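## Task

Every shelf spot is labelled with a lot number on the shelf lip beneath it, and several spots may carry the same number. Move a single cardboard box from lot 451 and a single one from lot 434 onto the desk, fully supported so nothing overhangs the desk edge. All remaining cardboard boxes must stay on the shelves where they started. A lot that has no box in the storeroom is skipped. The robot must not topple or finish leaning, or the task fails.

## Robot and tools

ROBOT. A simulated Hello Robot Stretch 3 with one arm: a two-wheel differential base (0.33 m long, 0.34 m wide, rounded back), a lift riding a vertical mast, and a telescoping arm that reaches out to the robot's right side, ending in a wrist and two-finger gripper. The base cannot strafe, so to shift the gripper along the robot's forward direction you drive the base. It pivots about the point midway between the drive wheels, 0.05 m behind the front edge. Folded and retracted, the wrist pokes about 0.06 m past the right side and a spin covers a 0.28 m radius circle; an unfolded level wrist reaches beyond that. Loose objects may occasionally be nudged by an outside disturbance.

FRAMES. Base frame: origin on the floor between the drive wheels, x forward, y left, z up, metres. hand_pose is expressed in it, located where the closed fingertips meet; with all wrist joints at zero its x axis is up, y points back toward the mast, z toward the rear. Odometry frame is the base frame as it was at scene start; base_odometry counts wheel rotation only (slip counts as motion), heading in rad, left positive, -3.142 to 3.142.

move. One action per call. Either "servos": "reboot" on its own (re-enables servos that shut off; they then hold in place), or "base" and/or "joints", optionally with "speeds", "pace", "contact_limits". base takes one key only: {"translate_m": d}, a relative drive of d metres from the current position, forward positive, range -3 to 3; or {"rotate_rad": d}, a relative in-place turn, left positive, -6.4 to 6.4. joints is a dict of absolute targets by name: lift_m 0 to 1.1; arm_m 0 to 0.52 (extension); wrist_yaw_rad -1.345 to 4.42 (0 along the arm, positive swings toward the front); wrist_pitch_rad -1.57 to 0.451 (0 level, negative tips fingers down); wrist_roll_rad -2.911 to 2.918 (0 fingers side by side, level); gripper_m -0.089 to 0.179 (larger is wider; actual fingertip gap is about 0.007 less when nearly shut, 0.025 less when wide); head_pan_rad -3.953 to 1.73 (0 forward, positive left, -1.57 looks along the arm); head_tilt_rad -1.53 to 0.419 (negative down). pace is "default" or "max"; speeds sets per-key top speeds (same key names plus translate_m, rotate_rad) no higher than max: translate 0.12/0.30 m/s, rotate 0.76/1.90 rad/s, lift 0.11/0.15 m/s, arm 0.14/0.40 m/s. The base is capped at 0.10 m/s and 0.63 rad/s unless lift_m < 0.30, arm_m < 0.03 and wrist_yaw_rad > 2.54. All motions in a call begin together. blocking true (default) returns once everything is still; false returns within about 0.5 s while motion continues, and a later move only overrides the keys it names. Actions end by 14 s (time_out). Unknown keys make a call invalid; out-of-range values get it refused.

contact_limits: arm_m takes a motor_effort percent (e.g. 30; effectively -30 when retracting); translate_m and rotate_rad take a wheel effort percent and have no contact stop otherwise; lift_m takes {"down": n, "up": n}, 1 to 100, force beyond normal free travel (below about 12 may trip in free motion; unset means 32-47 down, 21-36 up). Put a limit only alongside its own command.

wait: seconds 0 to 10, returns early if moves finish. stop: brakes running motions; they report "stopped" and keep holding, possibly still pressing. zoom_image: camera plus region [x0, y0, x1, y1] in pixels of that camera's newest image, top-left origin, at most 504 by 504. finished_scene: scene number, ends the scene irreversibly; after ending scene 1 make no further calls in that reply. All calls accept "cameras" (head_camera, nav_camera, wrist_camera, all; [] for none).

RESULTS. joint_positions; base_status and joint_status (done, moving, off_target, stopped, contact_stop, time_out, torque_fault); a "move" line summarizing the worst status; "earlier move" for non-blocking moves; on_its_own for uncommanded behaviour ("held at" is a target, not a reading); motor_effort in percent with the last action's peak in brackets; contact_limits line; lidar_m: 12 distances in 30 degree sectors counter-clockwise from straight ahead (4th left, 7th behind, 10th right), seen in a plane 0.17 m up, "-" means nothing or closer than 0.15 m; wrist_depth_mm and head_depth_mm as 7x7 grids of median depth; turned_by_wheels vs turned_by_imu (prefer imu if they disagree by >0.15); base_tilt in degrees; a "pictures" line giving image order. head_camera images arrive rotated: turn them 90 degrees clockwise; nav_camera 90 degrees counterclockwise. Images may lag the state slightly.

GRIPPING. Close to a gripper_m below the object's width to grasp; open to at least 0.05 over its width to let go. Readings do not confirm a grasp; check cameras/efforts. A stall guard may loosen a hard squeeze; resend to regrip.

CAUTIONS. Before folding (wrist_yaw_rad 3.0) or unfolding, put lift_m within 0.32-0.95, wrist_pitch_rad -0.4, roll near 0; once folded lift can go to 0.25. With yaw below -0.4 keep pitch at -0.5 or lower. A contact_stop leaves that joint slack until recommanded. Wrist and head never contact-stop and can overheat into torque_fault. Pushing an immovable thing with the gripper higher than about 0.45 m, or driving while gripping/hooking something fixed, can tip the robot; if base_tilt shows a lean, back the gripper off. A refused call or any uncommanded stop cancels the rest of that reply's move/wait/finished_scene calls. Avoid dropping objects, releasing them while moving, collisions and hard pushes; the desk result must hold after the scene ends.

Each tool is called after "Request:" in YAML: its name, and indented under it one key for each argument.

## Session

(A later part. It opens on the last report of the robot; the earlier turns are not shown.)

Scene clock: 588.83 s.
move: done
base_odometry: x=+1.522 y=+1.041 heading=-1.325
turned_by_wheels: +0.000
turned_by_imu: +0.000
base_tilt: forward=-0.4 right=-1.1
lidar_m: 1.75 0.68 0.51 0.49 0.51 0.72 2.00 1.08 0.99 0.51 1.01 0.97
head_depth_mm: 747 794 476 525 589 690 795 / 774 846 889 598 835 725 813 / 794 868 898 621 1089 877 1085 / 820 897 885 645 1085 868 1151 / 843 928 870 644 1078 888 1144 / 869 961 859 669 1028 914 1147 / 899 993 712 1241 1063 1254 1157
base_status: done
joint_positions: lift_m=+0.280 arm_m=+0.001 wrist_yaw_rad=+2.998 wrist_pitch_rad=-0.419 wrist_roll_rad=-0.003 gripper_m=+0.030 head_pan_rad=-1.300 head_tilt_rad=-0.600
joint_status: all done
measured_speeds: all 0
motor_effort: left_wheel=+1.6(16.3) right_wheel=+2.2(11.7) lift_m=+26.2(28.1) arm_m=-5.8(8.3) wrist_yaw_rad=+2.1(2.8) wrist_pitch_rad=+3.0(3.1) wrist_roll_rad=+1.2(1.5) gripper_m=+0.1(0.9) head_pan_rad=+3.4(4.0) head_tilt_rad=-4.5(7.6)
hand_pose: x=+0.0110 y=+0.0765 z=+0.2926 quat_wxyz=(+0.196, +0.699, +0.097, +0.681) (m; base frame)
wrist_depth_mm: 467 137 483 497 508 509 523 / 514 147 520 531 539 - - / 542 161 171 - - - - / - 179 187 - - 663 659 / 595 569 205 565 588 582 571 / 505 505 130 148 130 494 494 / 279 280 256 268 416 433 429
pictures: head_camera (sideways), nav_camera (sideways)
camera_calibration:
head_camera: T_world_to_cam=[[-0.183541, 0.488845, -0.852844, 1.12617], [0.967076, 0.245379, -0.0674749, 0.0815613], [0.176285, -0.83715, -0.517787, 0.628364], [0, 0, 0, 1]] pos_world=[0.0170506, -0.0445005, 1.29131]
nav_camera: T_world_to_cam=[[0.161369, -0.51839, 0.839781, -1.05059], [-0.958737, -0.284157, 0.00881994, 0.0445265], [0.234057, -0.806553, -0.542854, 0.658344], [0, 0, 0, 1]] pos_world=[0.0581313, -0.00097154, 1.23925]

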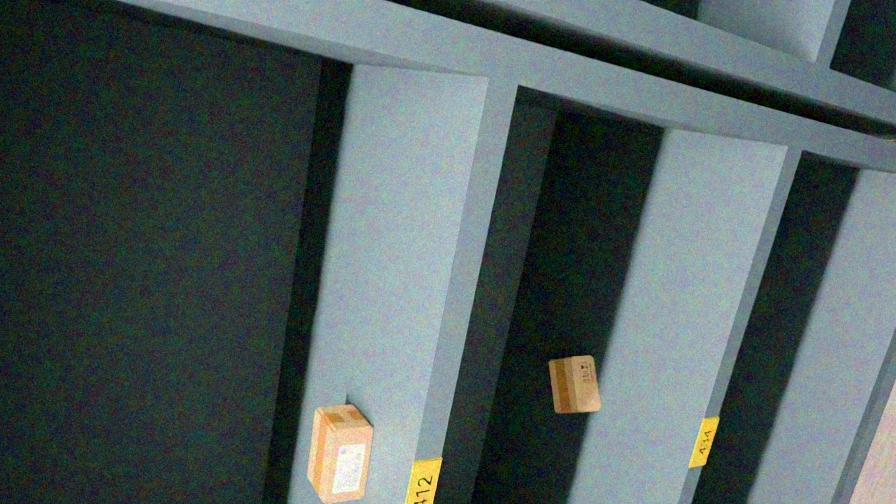

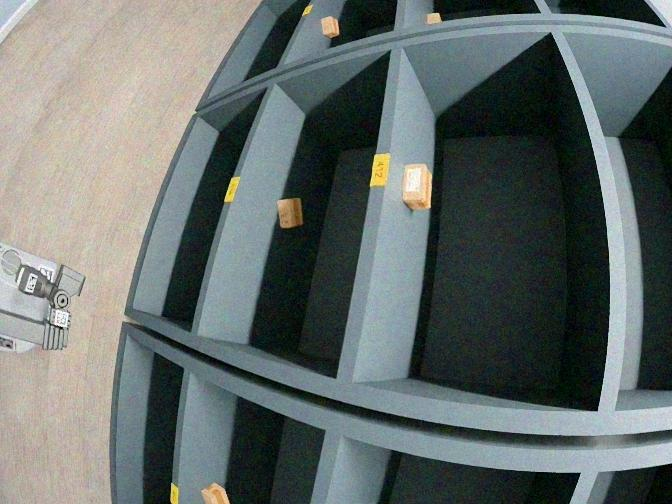

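Request:
move:
  base: {"rotate_rad": 0.41}
  joints: {"lift_m": 0.66, "head_pan_rad": -1.57, "head_tilt_rad": -0.7, "wrist_pitch_rad": -0.42}
  pace: "max"
  cameras: []

Request:
move:
  base: {"translate_m": 0.065}
  joints: {"wrist_yaw_rad": 0.0, "gripper_m": 0.179}
  pace: "max"
  cameras: ["head_camera","wrist_camera"]

Scene clock: 617.70 s.
move: done
base_odometry: x=+1.522 y=+1.041 heading=-0.916
turned_by_wheels: +0.410
turned_by_imu: +0.402
base_tilt: forward=-0.4 right=-1.3
lidar_m: 0.78 0.53 0.49 0.50 0.64 1.44 1.08 1.03 0.51 0.98 0.97 1.83
head_depth_mm: 767 843 703 558 657 742 1069 / 799 877 694 1106 990 838 995 / 833 905 687 1157 989 879 1125 / 869 938 678 1199 978 1236 1149 / 915 974 673 1228 974 1288 1163 / 958 1016 701 1223 1023 1274 1161 / 979 1008 770 1179 1060 1304 1153
base_status: done
joint_positions: lift_m=+0.660 arm_m=+0.001 wrist_yaw_rad=+2.998 wrist_pitch_rad=-0.434 wrist_roll_rad=-0.003 gripper_m=+0.030 head_pan_rad=-1.571 head_tilt_rad=-0.703
joint_status: all done
measured_speeds: all 0
motor_effort: left_wheel=-7.6(14.7) right_wheel=+7.8(12.3) lift_m=+28.1(34.5) arm_m=-5.7(6.4) wrist_yaw_rad=+1.5(2.8) wrist_pitch_rad=+2.1(4.3) wrist_roll_rad=+0.8(1.3) gripper_m=+0.0(0.8) head_pan_rad=-2.1(5.0) head_tilt_rad=+1.5(9.3)
hand_pose: x=+0.0107 y=+0.0746 z=+0.6692 quat_wxyz=(+0.202, +0.698, +0.103, +0.679) (m; base frame)
wrist_depth_mm: - 138 535 525 484 448 418 / - 149 - - 526 486 447 / - 163 172 - - 520 480 / - 181 188 - - - 520 / - - 206 148 153 - - / 949 943 130 146 127 - - / 834 833 269 830 787 753 -
pictures: none
No camera images: "cameras" was empty.

Scene clock: 619.73 s.
move: done
base_odometry: x=+1.562 y=+0.989 heading=-0.916
turned_by_wheels: +0.000
turned_by_imu: +0.000
base_tilt: forward=-0.3 right=-1.1
lidar_m: 0.73 0.50 0.47 0.47 0.61 1.36 1.14 1.06 0.55 1.01 0.93 1.78
head_depth_mm: 787 865 709 1082 996 813 950 / 822 899 702 1135 998 884 1103 / 855 933 691 1170 985 1208 1127 / 893 965 686 1210 981 1253 437 / 941 996 702 1229 1002 1291 1143 / 981 1042 748 1228 1033 1293 1160 / 922 947 782 1136 1231 1314 1152
base_status: done
joint_positions: lift_m=+0.660 arm_m=+0.001 wrist_yaw_rad=+0.003 wrist_pitch_rad=-0.434 wrist_roll_rad=-0.003 gripper_m=+0.179 head_pan_rad=-1.571 head_tilt_rad=-0.700
joint_status: all done
measured_speeds: all 0
motor_effort: left_wheel=+5.1(10.2) right_wheel=+4.3(11.1) lift_m=+25.3(28.4) arm_m=-7.0(7.7) wrist_yaw_rad=-3.7(8.7) wrist_pitch_rad=+2.1(2.1) wrist_roll_rad=+1.2(1.3) gripper_m=+0.4(84.0) head_pan_rad=-1.0(2.6) head_tilt_rad=+3.1(3.6)
hand_pose: x=-0.0208 y=-0.3679 z=+0.6692 quat_wxyz=(+0.692, +0.154, -0.689, -0.151) (m; base frame)
wrist_depth_mm: - - - - - - - / 618 - - 592 - - - / - - 521 521 511 516 509 / - - - 453 432 430 428 / - 146 - - 392 371 356 / 123 141 - - - - 314 / 794 815 804 - - - 105
pictures: head_camera (sideways), wrist_camera
camera_calibration:
head_camera: T_world_to_cam=[[-0.0464367, 0.602894, -0.796469, 1.05184], [0.997486, -0.0147324, -0.0693086, 0.0837913], [-0.0535196, -0.797685, -0.600695, 0.73761], [0, 0, 0, 1]] pos_world=[0.00474001, -0.0445348, 1.28665]
wrist_camera: T_world_to_cam=[[-0.998904, -0.0407678, -0.0230069, -0.0138249], [-0.00569701, 0.593697, -0.804668, 0.78931], [0.0464637, -0.803655, -0.593279, 0.268445], [0, 0, 0, 1]] pos_world=[-0.021786, -0.253438, 0.794077]

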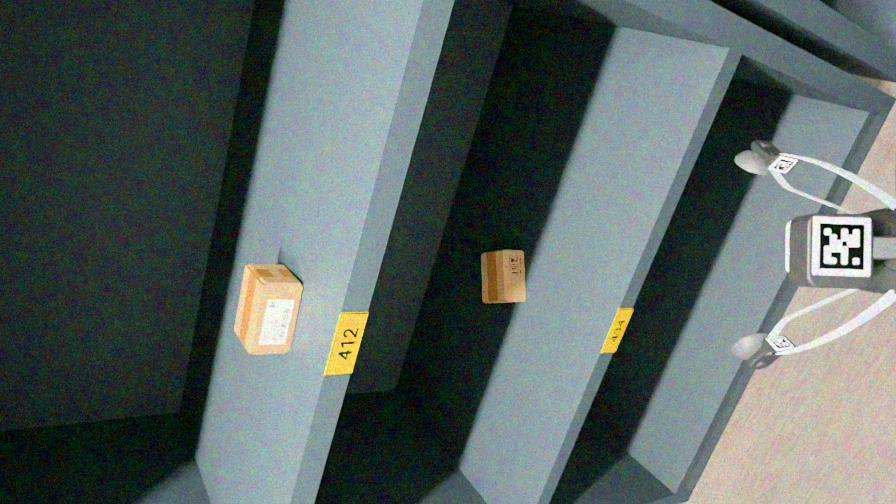

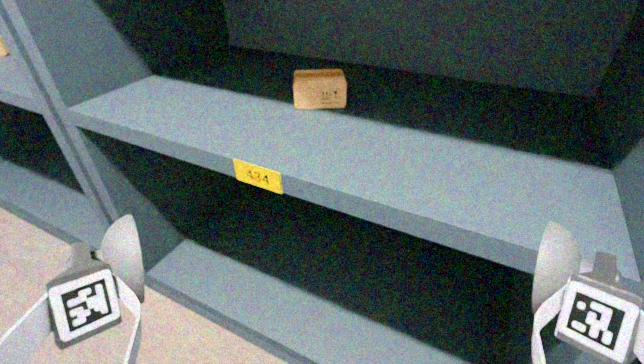

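Request:
zoom_image:
  camera: "wrist_camera"
  region: [225, 150, 295, 200]

Request:
move:
  base: {"translate_m": 0.034}
  joints: {"lift_m": 0.6, "arm_m": 0.33}
  pace: "max"
  cameras: ["wrist_camera"]

Scaled by 7.200.

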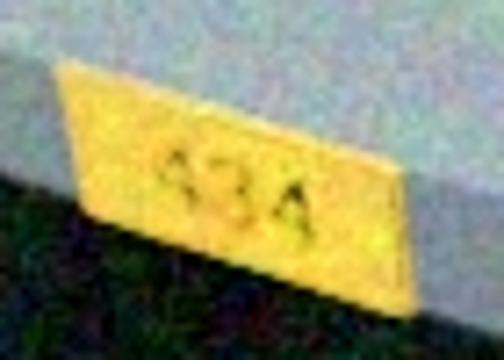

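Scene clock: 636.10 s.
move: done
base_odometry: x=+1.583 y=+0.962 heading=-0.916
turned_by_wheels: +0.000
turned_by_imu: +0.000
base_tilt: forward=-0.2 right=-1.2
lidar_m: 0.71 0.48 0.45 0.46 0.59 1.32 1.18 1.07 0.56 1.02 0.92 1.76
head_depth_mm: 800 881 712 1100 1004 843 968 / 832 906 703 1139 993 863 443 / 868 950 695 1185 627 862 1123 / 908 979 689 1219 731 1265 1163 / 950 1006 716 1235 1006 1286 1164 / 983 1030 791 1229 1063 1294 1158 / 889 919 974 1114 1202 1317 1154
base_status: done
joint_positions: lift_m=+0.600 arm_m=+0.330 wrist_yaw_rad=+0.003 wrist_pitch_rad=-0.435 wrist_roll_rad=-0.003 gripper_m=+0.179 head_pan_rad=-1.571 head_tilt_rad=-0.699
joint_status: all done
measured_speeds: all 0
motor_effort: left_wheel=+4.3(10.5) right_wheel=+5.0(9.5) lift_m=+26.6(28.5) arm_m=+13.2(15.1) wrist_yaw_rad=-2.7(4.3) wrist_pitch_rad=+2.3(2.4) wrist_roll_rad=+1.0(1.3) gripper_m=+0.5(1.2) head_pan_rad=+0.2(0.9) head_tilt_rad=+2.4(3.3)
hand_pose: x=-0.0209 y=-0.6972 z=+0.6089 quat_wxyz=(+0.692, +0.154, -0.689, -0.152) (m; base frame)
wrist_depth_mm: 431 490 - - - - - / 441 501 528 520 - - - / 427 420 418 313 415 408 388 / 341 339 335 300 315 327 327 / 290 270 278 277 274 274 281 / - 226 238 237 236 235 235 / 200 204 209 207 207 201 105
pictures: wrist_camera
camera_calibration:
wrist_camera: T_world_to_cam=[[-0.998919, -0.0403236, -0.0231193, -0.0282953], [-0.00538941, 0.594516, -0.804066, 0.936556], [0.0461676, -0.803072, -0.594091, -0.0310065], [0, 0, 0, 1]] pos_world=[-0.0217858, -0.582839, 0.733978]

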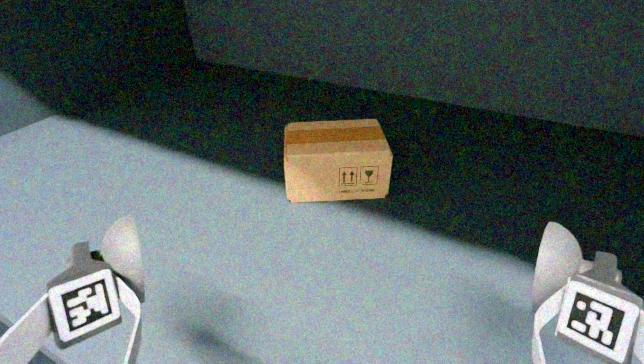

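Request:
move:
  joints: {"lift_m": 0.553, "arm_m": 0.488}
  contact_limits: {"arm_m": 32, "lift_m": {"down": 12}}
  cameras: ["wrist_camera"]

Request:
move:
  joints: {"gripper_m": 0.03}
  cameras: ["wrist_camera"]

Request:
move:
  joints: {"lift_m": 0.6}
  speeds: {"lift_m": 0.05}
  cameras: ["wrist_camera"]

Scene clock: 646.83 s.
move: done
base_odometry: x=+1.583 y=+0.962 heading=-0.916
turned_by_wheels: +0.000
turned_by_imu: +0.000
base_tilt: forward=-0.4 right=-1.3
lidar_m: 0.71 0.48 0.45 0.46 0.59 1.32 1.18 1.07 0.56 1.02 0.92 1.75
head_depth_mm: 801 879 713 1098 1007 843 965 / 835 906 704 1142 998 884 1046 / 873 946 694 1187 781 607 1114 / 908 977 688 1230 920 1290 1158 / 950 1009 715 1242 1007 1282 1168 / 984 1030 790 1223 1061 1298 1159 / 886 920 976 1107 1202 1317 1162
base_status: not commanded
joint_positions: lift_m=+0.553 arm_m=+0.488 wrist_yaw_rad=+0.003 wrist_pitch_rad=-0.435 wrist_roll_rad=-0.003 gripper_m=+0.179 head_pan_rad=-1.571 head_tilt_rad=-0.699
joint_status: all done
measured_speeds: all 0
motor_effort: left_wheel=+4.4(4.9) right_wheel=+5.1(6.2) lift_m=+24.4(29.7) arm_m=+12.2(15.7) wrist_yaw_rad=-2.5(4.5) wrist_pitch_rad=+2.2(2.4) wrist_roll_rad=+1.0(1.3) gripper_m=+0.2(1.3) head_pan_rad=+2.2(2.7) head_tilt_rad=-0.4(1.2)
contact_limits: arm_m 32 (drawing in: default 31, maximum 55; extending or still: default 40, maximum 69); lift_m down 12 (down: maximum 72; up: maximum 65)
hand_pose: x=-0.0209 y=-0.8552 z=+0.5619 quat_wxyz=(+0.692, +0.154, -0.689, -0.152) (m; base frame)
wrist_depth_mm: 377 437 - - - - - / 384 431 402 374 - - - / 326 323 319 316 313 298 282 / 258 256 254 170 251 250 249 / 214 213 142 141 145 208 214 / 119 141 129 133 133 179 178 / 152 156 150 149 153 157 107
pictures: wrist_camera
camera_calibration:
wrist_camera: T_world_to_cam=[[-0.998919, -0.0403236, -0.0231193, -0.0357531], [-0.00538941, 0.594516, -0.804066, 0.992698], [0.0461676, -0.803072, -0.594091, -0.185814], [0, 0, 0, 1]] pos_world=[-0.0217858, -0.740839, 0.686978]

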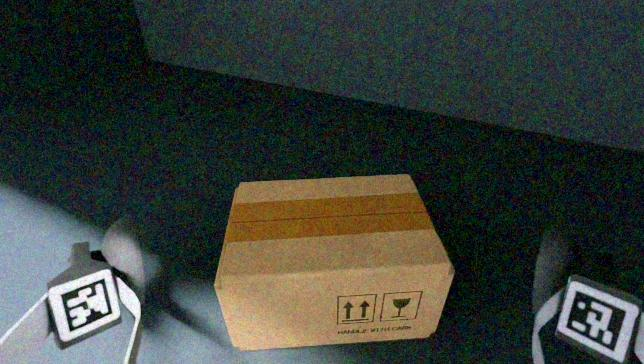

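Scene clock: 648.87 s.
move: done
base_odometry: x=+1.583 y=+0.962 heading=-0.916
turned_by_wheels: +0.000
turned_by_imu: +0.000
base_tilt: forward=-0.4 right=-1.3
lidar_m: 0.72 0.48 0.45 0.46 0.59 1.32 1.17 1.07 0.57 1.02 0.92 1.76
head_depth_mm: 801 877 714 1095 997 845 967 / 835 907 702 1140 996 884 1045 / 871 951 693 1178 781 607 1105 / 908 979 687 1227 919 1297 1160 / 951 1012 715 1238 1006 1284 1164 / 985 1030 787 1220 1064 1296 1164 / 885 919 972 1111 1207 1310 1150
base_status: not commanded
joint_positions: lift_m=+0.553 arm_m=+0.488 wrist_yaw_rad=+0.003 wrist_pitch_rad=-0.434 wrist_roll_rad=-0.003 gripper_m=+0.031 head_pan_rad=-1.571 head_tilt_rad=-0.699
joint_status: all done
measured_speeds: all 0
motor_effort: left_wheel=+4.6(4.9) right_wheel=+4.9(5.9) lift_m=+26.4(26.8) arm_m=+9.0(12.9) wrist_yaw_rad=-2.6(3.7) wrist_pitch_rad=+2.1(2.4) wrist_roll_rad=+1.0(1.3) gripper_m=-22.6(97.8) head_pan_rad=+3.3(3.5) head_tilt_rad=-1.1(1.9)
contact_limits: arm_m 32 (drawing in: default 31, maximum 55; extending or still: default 40, maximum 69); lift_m down 12 (down: maximum 72; up: maximum 65)
hand_pose: x=-0.0209 y=-0.8554 z=+0.5622 quat_wxyz=(+0.692, +0.154, -0.689, -0.151) (m; base frame)
wrist_depth_mm: 375 436 - - - - - / 385 435 405 377 - - - / 326 325 321 317 316 299 282 / 260 258 246 170 241 251 249 / 215 214 142 141 145 210 208 / 184 183 134 143 134 174 179 / 164 152 155 154 154 149 160
pictures: wrist_camera
camera_calibration:
wrist_camera: T_world_to_cam=[[-0.998919, -0.0403515, -0.0230752, -0.0358017], [-0.00539151, 0.593646, -0.804708, 0.992574], [0.0461696, -0.803714, -0.593222, -0.186827], [0, 0, 0, 1]] pos_world=[-0.0217858, -0.740838, 0.687077]

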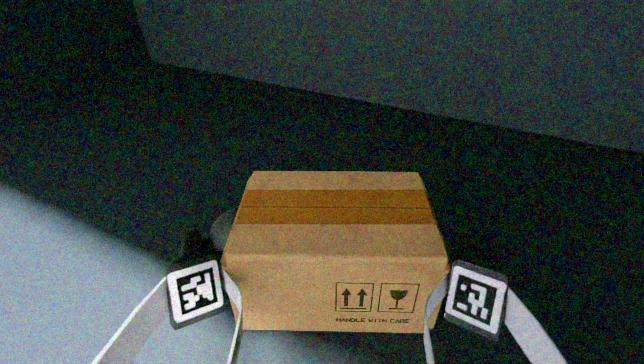

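Scene clock: 650.33 s.
move: done
base_odometry: x=+1.583 y=+0.962 heading=-0.916
turned_by_wheels: +0.000
turned_by_imu: +0.000
base_tilt: forward=-0.4 right=-1.3
lidar_m: 0.71 0.49 0.45 0.46 0.59 1.31 1.18 1.08 0.56 1.02 0.92 1.76
head_depth_mm: 802 878 713 1090 1003 842 962 / 832 904 703 1146 998 861 444 / 872 943 694 1169 660 881 1127 / 910 980 689 1224 927 1284 1165 / 954 1010 714 1240 1010 1293 1168 / 979 1029 787 1220 1059 1296 1161 / 887 920 977 1112 1203 1322 1161
base_status: not commanded
joint_positions: lift_m=+0.600 arm_m=+0.488 wrist_yaw_rad=+0.003 wrist_pitch_rad=-0.441 wrist_roll_rad=-0.003 gripper_m=+0.034 head_pan_rad=-1.570 head_tilt_rad=-0.699
joint_status: all done
measured_speeds: all 0
motor_effort: left_wheel=+4.3(5.1) right_wheel=+4.5(6.0) lift_m=+30.2(34.1) arm_m=+5.6(8.5) wrist_yaw_rad=-3.5(4.2) wrist_pitch_rad=+3.3(3.5) wrist_roll_rad=+1.2(1.3) gripper_m=-9.7(23.5) head_pan_rad=+4.1(4.1) head_tilt_rad=-1.6(2.3)
contact_limits: arm_m 32 (drawing in: default 31, maximum 55; extending or still: default 40, maximum 69)
hand_pose: x=-0.0210 y=-0.8545 z=+0.6076 quat_wxyz=(+0.692, +0.156, -0.688, -0.154) (m; base frame)
wrist_depth_mm: 374 442 - - - - - / 390 464 - - - - - / 392 416 411 387 - - - / 332 332 329 177 324 313 307 / 279 276 143 142 147 270 271 / 239 238 136 140 135 232 231 / 207 197 200 196 195 125 204
pictures: wrist_camera
camera_calibration:
wrist_camera: T_world_to_cam=[[-0.998919, -0.0401875, -0.0233524, -0.0344088], [-0.00538925, 0.599175, -0.8006, 1.03093], [0.0461662, -0.799608, -0.598744, -0.152273], [0, 0, 0, 1]] pos_world=[-0.0217858, -0.740847, 0.733382]

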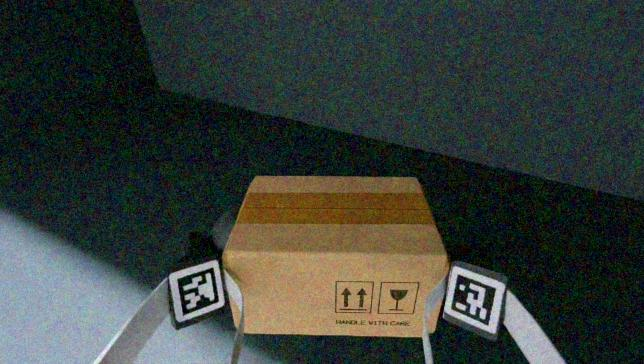

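Request:
move:
  joints: {"arm_m": 0.0, "lift_m": 0.65}
  speeds: {"arm_m": 0.14, "lift_m": 0.1}
  cameras: ["wrist_camera"]

Request:
move:
  base: {"rotate_rad": -0.414}
  joints: {"lift_m": 0.8}
  cameras: ["nav_camera"]

Scene clock: 687.63 s.
move: done
base_odometry: x=+1.583 y=+0.962 heading=-0.916
turned_by_wheels: +0.000
turned_by_imu: +0.000
base_tilt: forward=-0.3 right=-1.2
lidar_m: 0.71 0.48 0.45 0.46 0.59 1.31 1.18 1.08 0.56 1.02 0.92 1.76
head_depth_mm: 803 876 712 1094 1002 843 965 / 834 904 703 1142 998 889 1119 / 870 945 694 1184 992 1244 1129 / 912 979 689 1224 984 1293 442 / 951 1006 718 1236 1009 1290 1160 / 988 1029 789 1223 1064 1299 1161 / 887 920 975 1111 1198 1320 1154
base_status: not commanded
joint_positions: lift_m=+0.650 arm_m=+0.001 wrist_yaw_rad=+0.003 wrist_pitch_rad=-0.441 wrist_roll_rad=-0.003 gripper_m=+0.034 head_pan_rad=-1.570 head_tilt_rad=-0.699
joint_status: all done
measured_speeds: all 0
motor_effort: left_wheel=+4.7(5.0) right_wheel=+5.2(6.3) lift_m=+26.3(35.0) arm_m=-13.1(15.0) wrist_yaw_rad=-2.6(4.1) wrist_pitch_rad=+3.5(3.7) wrist_roll_rad=+0.9(1.3) gripper_m=-9.6(10.2) head_pan_rad=+2.7(4.1) head_tilt_rad=-4.8(5.6)
hand_pose: x=-0.0210 y=-0.3669 z=+0.6575 quat_wxyz=(+0.692, +0.156, -0.688, -0.154) (m; base frame)
wrist_depth_mm: 579 - - - - - - / 611 - - - - - 591 / - - 513 512 489 510 492 / - 737 468 176 410 406 407 / - 937 142 142 147 364 340 / 931 941 135 140 135 - 329 / 838 794 777 154 149 - -
pictures: wrist_camera
camera_calibration:
wrist_camera: T_world_to_cam=[[-0.998924, -0.0400892, -0.0233238, -0.0136496], [-0.00539298, 0.599865, -0.800083, 0.778548], [0.0460658, -0.799096, -0.599436, 0.268082], [0, 0, 0, 1]] pos_world=[-0.0217856, -0.253348, 0.783283]

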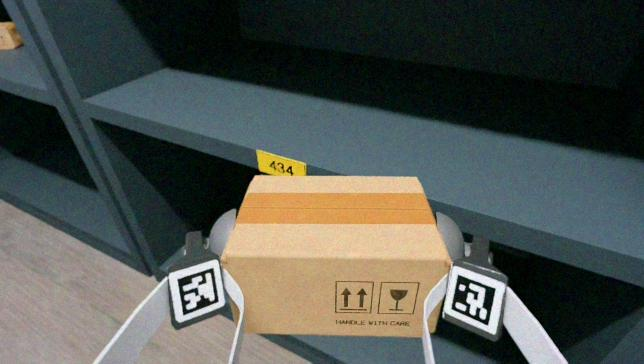

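Scene clock: 689.83 s.
move: done
base_odometry: x=+1.583 y=+0.962 heading=-1.329
turned_by_wheels: -0.414
turned_by_imu: -0.407
base_tilt: forward=-0.2 right=-1.1
lidar_m: 1.64 0.63 0.47 0.45 0.48 0.66 1.93 1.18 0.57 0.56 1.02 0.92
head_depth_mm: 449 501 565 1145 1005 1251 - / 515 503 572 649 792 1215 - / 809 878 677 823 816 841 - / 825 903 685 1156 984 351 352 / 825 904 676 1150 977 1202 1139 / 828 903 668 1160 965 1245 1141 / 830 895 660 1161 965 1246 1133
base_status: done
joint_positions: lift_m=+0.800 arm_m=+0.001 wrist_yaw_rad=+0.003 wrist_pitch_rad=-0.442 wrist_roll_rad=-0.003 gripper_m=+0.034 head_pan_rad=-1.570 head_tilt_rad=-0.700
joint_status: all done
measured_speeds: all 0
motor_effort: left_wheel=+7.9(12.4) right_wheel=-9.4(13.0) lift_m=+31.3(35.4) arm_m=-11.5(13.1) wrist_yaw_rad=-3.1(4.2) wrist_pitch_rad=+3.6(3.7) wrist_roll_rad=+1.1(1.3) gripper_m=-9.9(10.2) head_pan_rad=+2.7(3.7) head_tilt_rad=-5.8(6.6)
hand_pose: x=-0.0210 y=-0.3669 z=+0.8074 quat_wxyz=(+0.692, +0.156, -0.688, -0.154) (m; base frame)
wrist_depth_mm: - - - - - 283 270 / - - - - - 303 - / - - - - - 332 - / - - - 168 175 368 - / 541 - 142 142 147 389 - / 516 502 136 140 135 - - / - - - 153 152 - -
pictures: nav_camera (sideways)
camera_calibration:
nav_camera: T_world_to_cam=[[0.0176184, -0.623566, 0.781572, -0.973824], [-0.999787, -0.0194263, 0.00703846, 0.0470676], [0.0107941, -0.781529, -0.623775, 0.764868], [0, 0, 0, 1]] pos_world=[0.0559587, -0.00856274, 1.23789]

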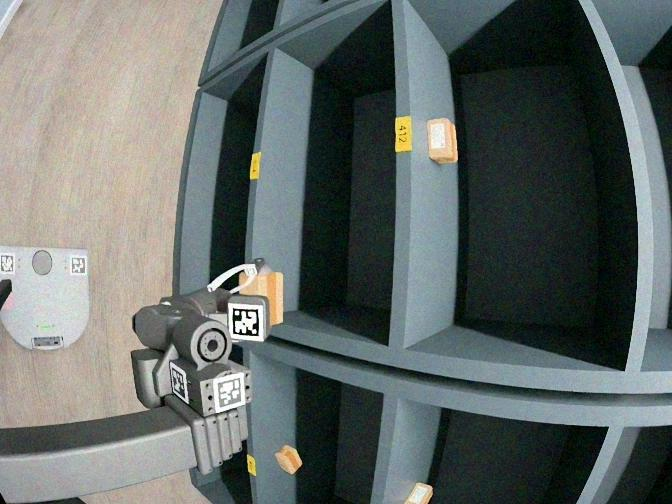

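Request:
move:
  base: {"translate_m": -0.95}
  cameras: []

Request:
move:
  base: {"translate_m": -0.6}
  cameras: ["nav_camera"]

Scene clock: 713.77 s.
move: done
base_odometry: x=+1.355 y=+1.884 heading=-1.329
turned_by_wheels: +0.000
turned_by_imu: +0.000
base_tilt: forward=-0.3 right=-1.3
lidar_m: 1.70 0.66 0.49 0.47 0.49 0.68 1.15 1.20 1.67 0.54 1.03 0.92
head_depth_mm: 437 2998 2919 2173 1707 1399 - / 479 482 545 1995 1689 1392 - / 791 865 657 665 764 808 - / 804 882 683 1148 982 352 352 / 806 888 677 1147 972 1194 1144 / 809 891 668 1143 971 1223 1134 / 812 885 659 1145 912 1211 1130
base_status: done
joint_positions: lift_m=+0.800 arm_m=+0.001 wrist_yaw_rad=+0.003 wrist_pitch_rad=-0.442 wrist_roll_rad=-0.003 gripper_m=+0.034 head_pan_rad=-1.570 head_tilt_rad=-0.700
joint_status: not commanded
measured_speeds: all 0
motor_effort: left_wheel=-0.7(10.2) right_wheel=-11.3(14.7) lift_m=+26.0(32.2) arm_m=-4.3(10.3) wrist_yaw_rad=-2.0(4.1) wrist_pitch_rad=+3.5(3.7) wrist_roll_rad=+0.8(1.4) gripper_m=-9.7(10.3) head_pan_rad=+2.0(3.0) head_tilt_rad=-5.5(6.5)
hand_pose: x=-0.0210 y=-0.3669 z=+0.8074 quat_wxyz=(+0.692, +0.156, -0.688, -0.154) (m; base frame)
wrist_depth_mm: - - - - 297 267 - / - - - - 291 - - / - - - - 632 - - / - 570 - 168 168 - - / - 548 142 141 147 - - / - - 135 140 136 - - / - - - 154 553 900 970
pictures: none
No camera images: "cameras" was empty.

Scene clock: 720.90 s.
move: done
base_odometry: x=+1.211 y=+2.467 heading=-1.329
turned_by_wheels: +0.000
turned_by_imu: +0.000
base_tilt: forward=-0.2 right=-1.3
lidar_m: 1.75 0.68 0.50 0.49 0.51 0.57 0.55 0.58 0.80 2.35 0.70 1.41
head_depth_mm: 1716 1632 1612 1555 1519 1358 - / 2598 2506 2408 2071 1689 1379 - / 2700 3010 2926 2134 1679 1287 - / 2744 2986 2893 2112 1665 352 353 / 2708 3019 2879 2105 1641 1299 1175 / 2732 3028 2842 2058 1640 1357 1163 / 2718 2995 2807 2079 1412 1321 1156
base_status: done
joint_positions: lift_m=+0.800 arm_m=+0.001 wrist_yaw_rad=+0.003 wrist_pitch_rad=-0.442 wrist_roll_rad=-0.003 gripper_m=+0.034 head_pan_rad=-1.570 head_tilt_rad=-0.700
joint_status: not commanded
measured_speeds: all 0
motor_effort: left_wheel=-0.4(9.9) right_wheel=-10.7(14.9) lift_m=+23.6(26.2) arm_m=-1.0(4.8) wrist_yaw_rad=-3.0(4.0) wrist_pitch_rad=+3.5(3.7) wrist_roll_rad=+1.0(1.3) gripper_m=-9.6(10.4) head_pan_rad=+1.1(2.2) head_tilt_rad=-5.1(6.2)
hand_pose: x=-0.0210 y=-0.3669 z=+0.8074 quat_wxyz=(+0.692, +0.156, -0.688, -0.154) (m; base frame)
wrist_depth_mm: - - - - - - - / - - - - - - - / - - - - - - - / - - - 176 - - - / - - 142 142 147 - - / - - 135 140 136 954 - / - 878 928 917 912 924 635
pictures: nav_camera (sideways)
camera_calibration:
nav_camera: T_world_to_cam=[[0.0176176, -0.623786, 0.781397, -0.973545], [-0.999787, -0.0194277, 0.00703246, 0.047077], [0.010794, -0.781354, -0.623995, 0.76522], [0, 0, 0, 1]] pos_world=[0.0559587, -0.00846158, 1.23789]

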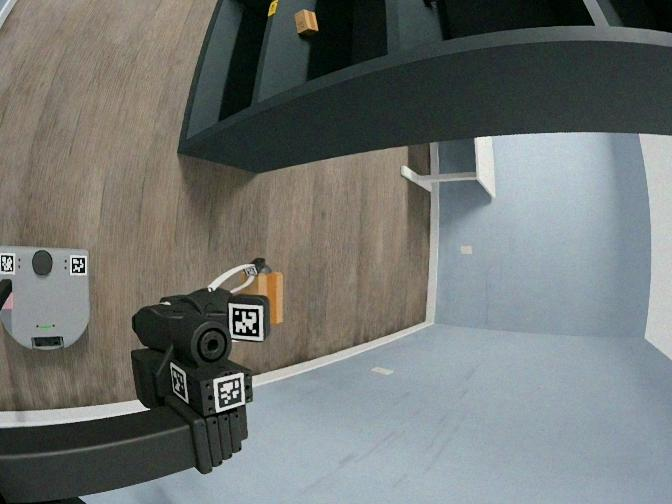

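Request:
move:
  base: {"rotate_rad": 1.597}
  cameras: []

Request:
move:
  base: {"translate_m": -1.3}
  cameras: ["nav_camera"]

Scene clock: 730.97 s.
move: done
base_odometry: x=+1.211 y=+2.467 heading=+0.268
turned_by_wheels: +1.597
turned_by_imu: +1.571
base_tilt: forward=-0.1 right=-1.2
lidar_m: 0.48 0.51 0.57 0.55 0.58 0.81 2.49 0.70 1.43 1.68 0.67 0.50
head_depth_mm: 1874 2064 1776 1623 1596 1364 - / 2763 2850 2452 2114 1688 1392 - / 3462 3838 2938 2129 1672 1286 - / 3487 3833 2908 2103 1665 352 353 / 3167 3411 2710 2091 1660 1301 1169 / 1786 1855 1941 1935 1630 1355 1159 / 1254 1287 1322 1372 1412 1317 1151
base_status: done
joint_positions: lift_m=+0.800 arm_m=+0.001 wrist_yaw_rad=+0.002 wrist_pitch_rad=-0.442 wrist_roll_rad=-0.003 gripper_m=+0.034 head_pan_rad=-1.570 head_tilt_rad=-0.700
joint_status: not commanded
measured_speeds: all 0
motor_effort: left_wheel=-9.8(12.4) right_wheel=+8.4(13.4) lift_m=+25.0(25.4) arm_m=-5.6(5.8) wrist_yaw_rad=-2.8(4.0) wrist_pitch_rad=+3.5(3.6) wrist_roll_rad=+1.2(1.3) gripper_m=-9.3(10.0) head_pan_rad=+0.4(1.6) head_tilt_rad=-5.0(6.2)
hand_pose: x=-0.0210 y=-0.3669 z=+0.8074 quat_wxyz=(+0.692, +0.156, -0.688, -0.154) (m; base frame)
wrist_depth_mm: 542 - - - - - - / 546 - - - - - - / - - - - - - - / - - - 176 - - - / - - 143 142 146 - - / - - 136 140 136 - - / - - 926 925 907 927 -
pictures: none
No camera images: "cameras" was empty.

Scene clock: 745.10 s.
move: done
base_odometry: x=-0.042 y=+2.123 heading=+0.268
turned_by_wheels: +0.000
turned_by_imu: -0.001
base_tilt: forward=-0.4 right=-1.2
lidar_m: 1.77 0.82 0.61 0.60 0.63 0.88 1.97 1.73 2.56 1.08 0.53 0.62
head_depth_mm: 3338 3720 2975 2174 1693 1397 - / 3270 3603 2975 2124 1704 1383 - / 3422 3758 2938 2141 1674 1287 - / 3412 3642 2868 2107 1658 351 353 / 2019 2190 2366 2020 1654 1304 1161 / 1141 1193 1249 1308 1384 1298 1156 / 803 820 847 878 907 943 996
base_status: done
joint_positions: lift_m=+0.800 arm_m=+0.001 wrist_yaw_rad=+0.002 wrist_pitch_rad=-0.442 wrist_roll_rad=-0.003 gripper_m=+0.034 head_pan_rad=-1.570 head_tilt_rad=-0.700
joint_status: not commanded
measured_speeds: all 0
motor_effort: left_wheel=-8.4(13.5) right_wheel=-2.4(11.4) lift_m=+26.2(26.9) arm_m=-11.6(13.5) wrist_yaw_rad=-1.4(4.1) wrist_pitch_rad=+3.5(3.7) wrist_roll_rad=+1.0(1.4) gripper_m=-9.7(10.3) head_pan_rad=-0.6(1.5) head_tilt_rad=-4.5(5.8)
hand_pose: x=-0.0210 y=-0.3669 z=+0.8074 quat_wxyz=(+0.692, +0.156, -0.688, -0.154) (m; base frame)
wrist_depth_mm: 372 - - - - - - / 370 - - - - - - / 374 - - - - - - / 361 - 177 177 - - - / 378 - 143 142 147 - - / 381 - 136 140 136 - - / - - 918 896 915 912 961
pictures: nav_camera (sideways)
camera_calibration:
nav_camera: T_world_to_cam=[[0.0176176, -0.623786, 0.781397, -0.973545], [-0.999787, -0.0194277, 0.00703246, 0.047077], [0.010794, -0.781354, -0.623995, 0.76522], [0, 0, 0, 1]] pos_world=[0.0559587, -0.00846158, 1.23789]

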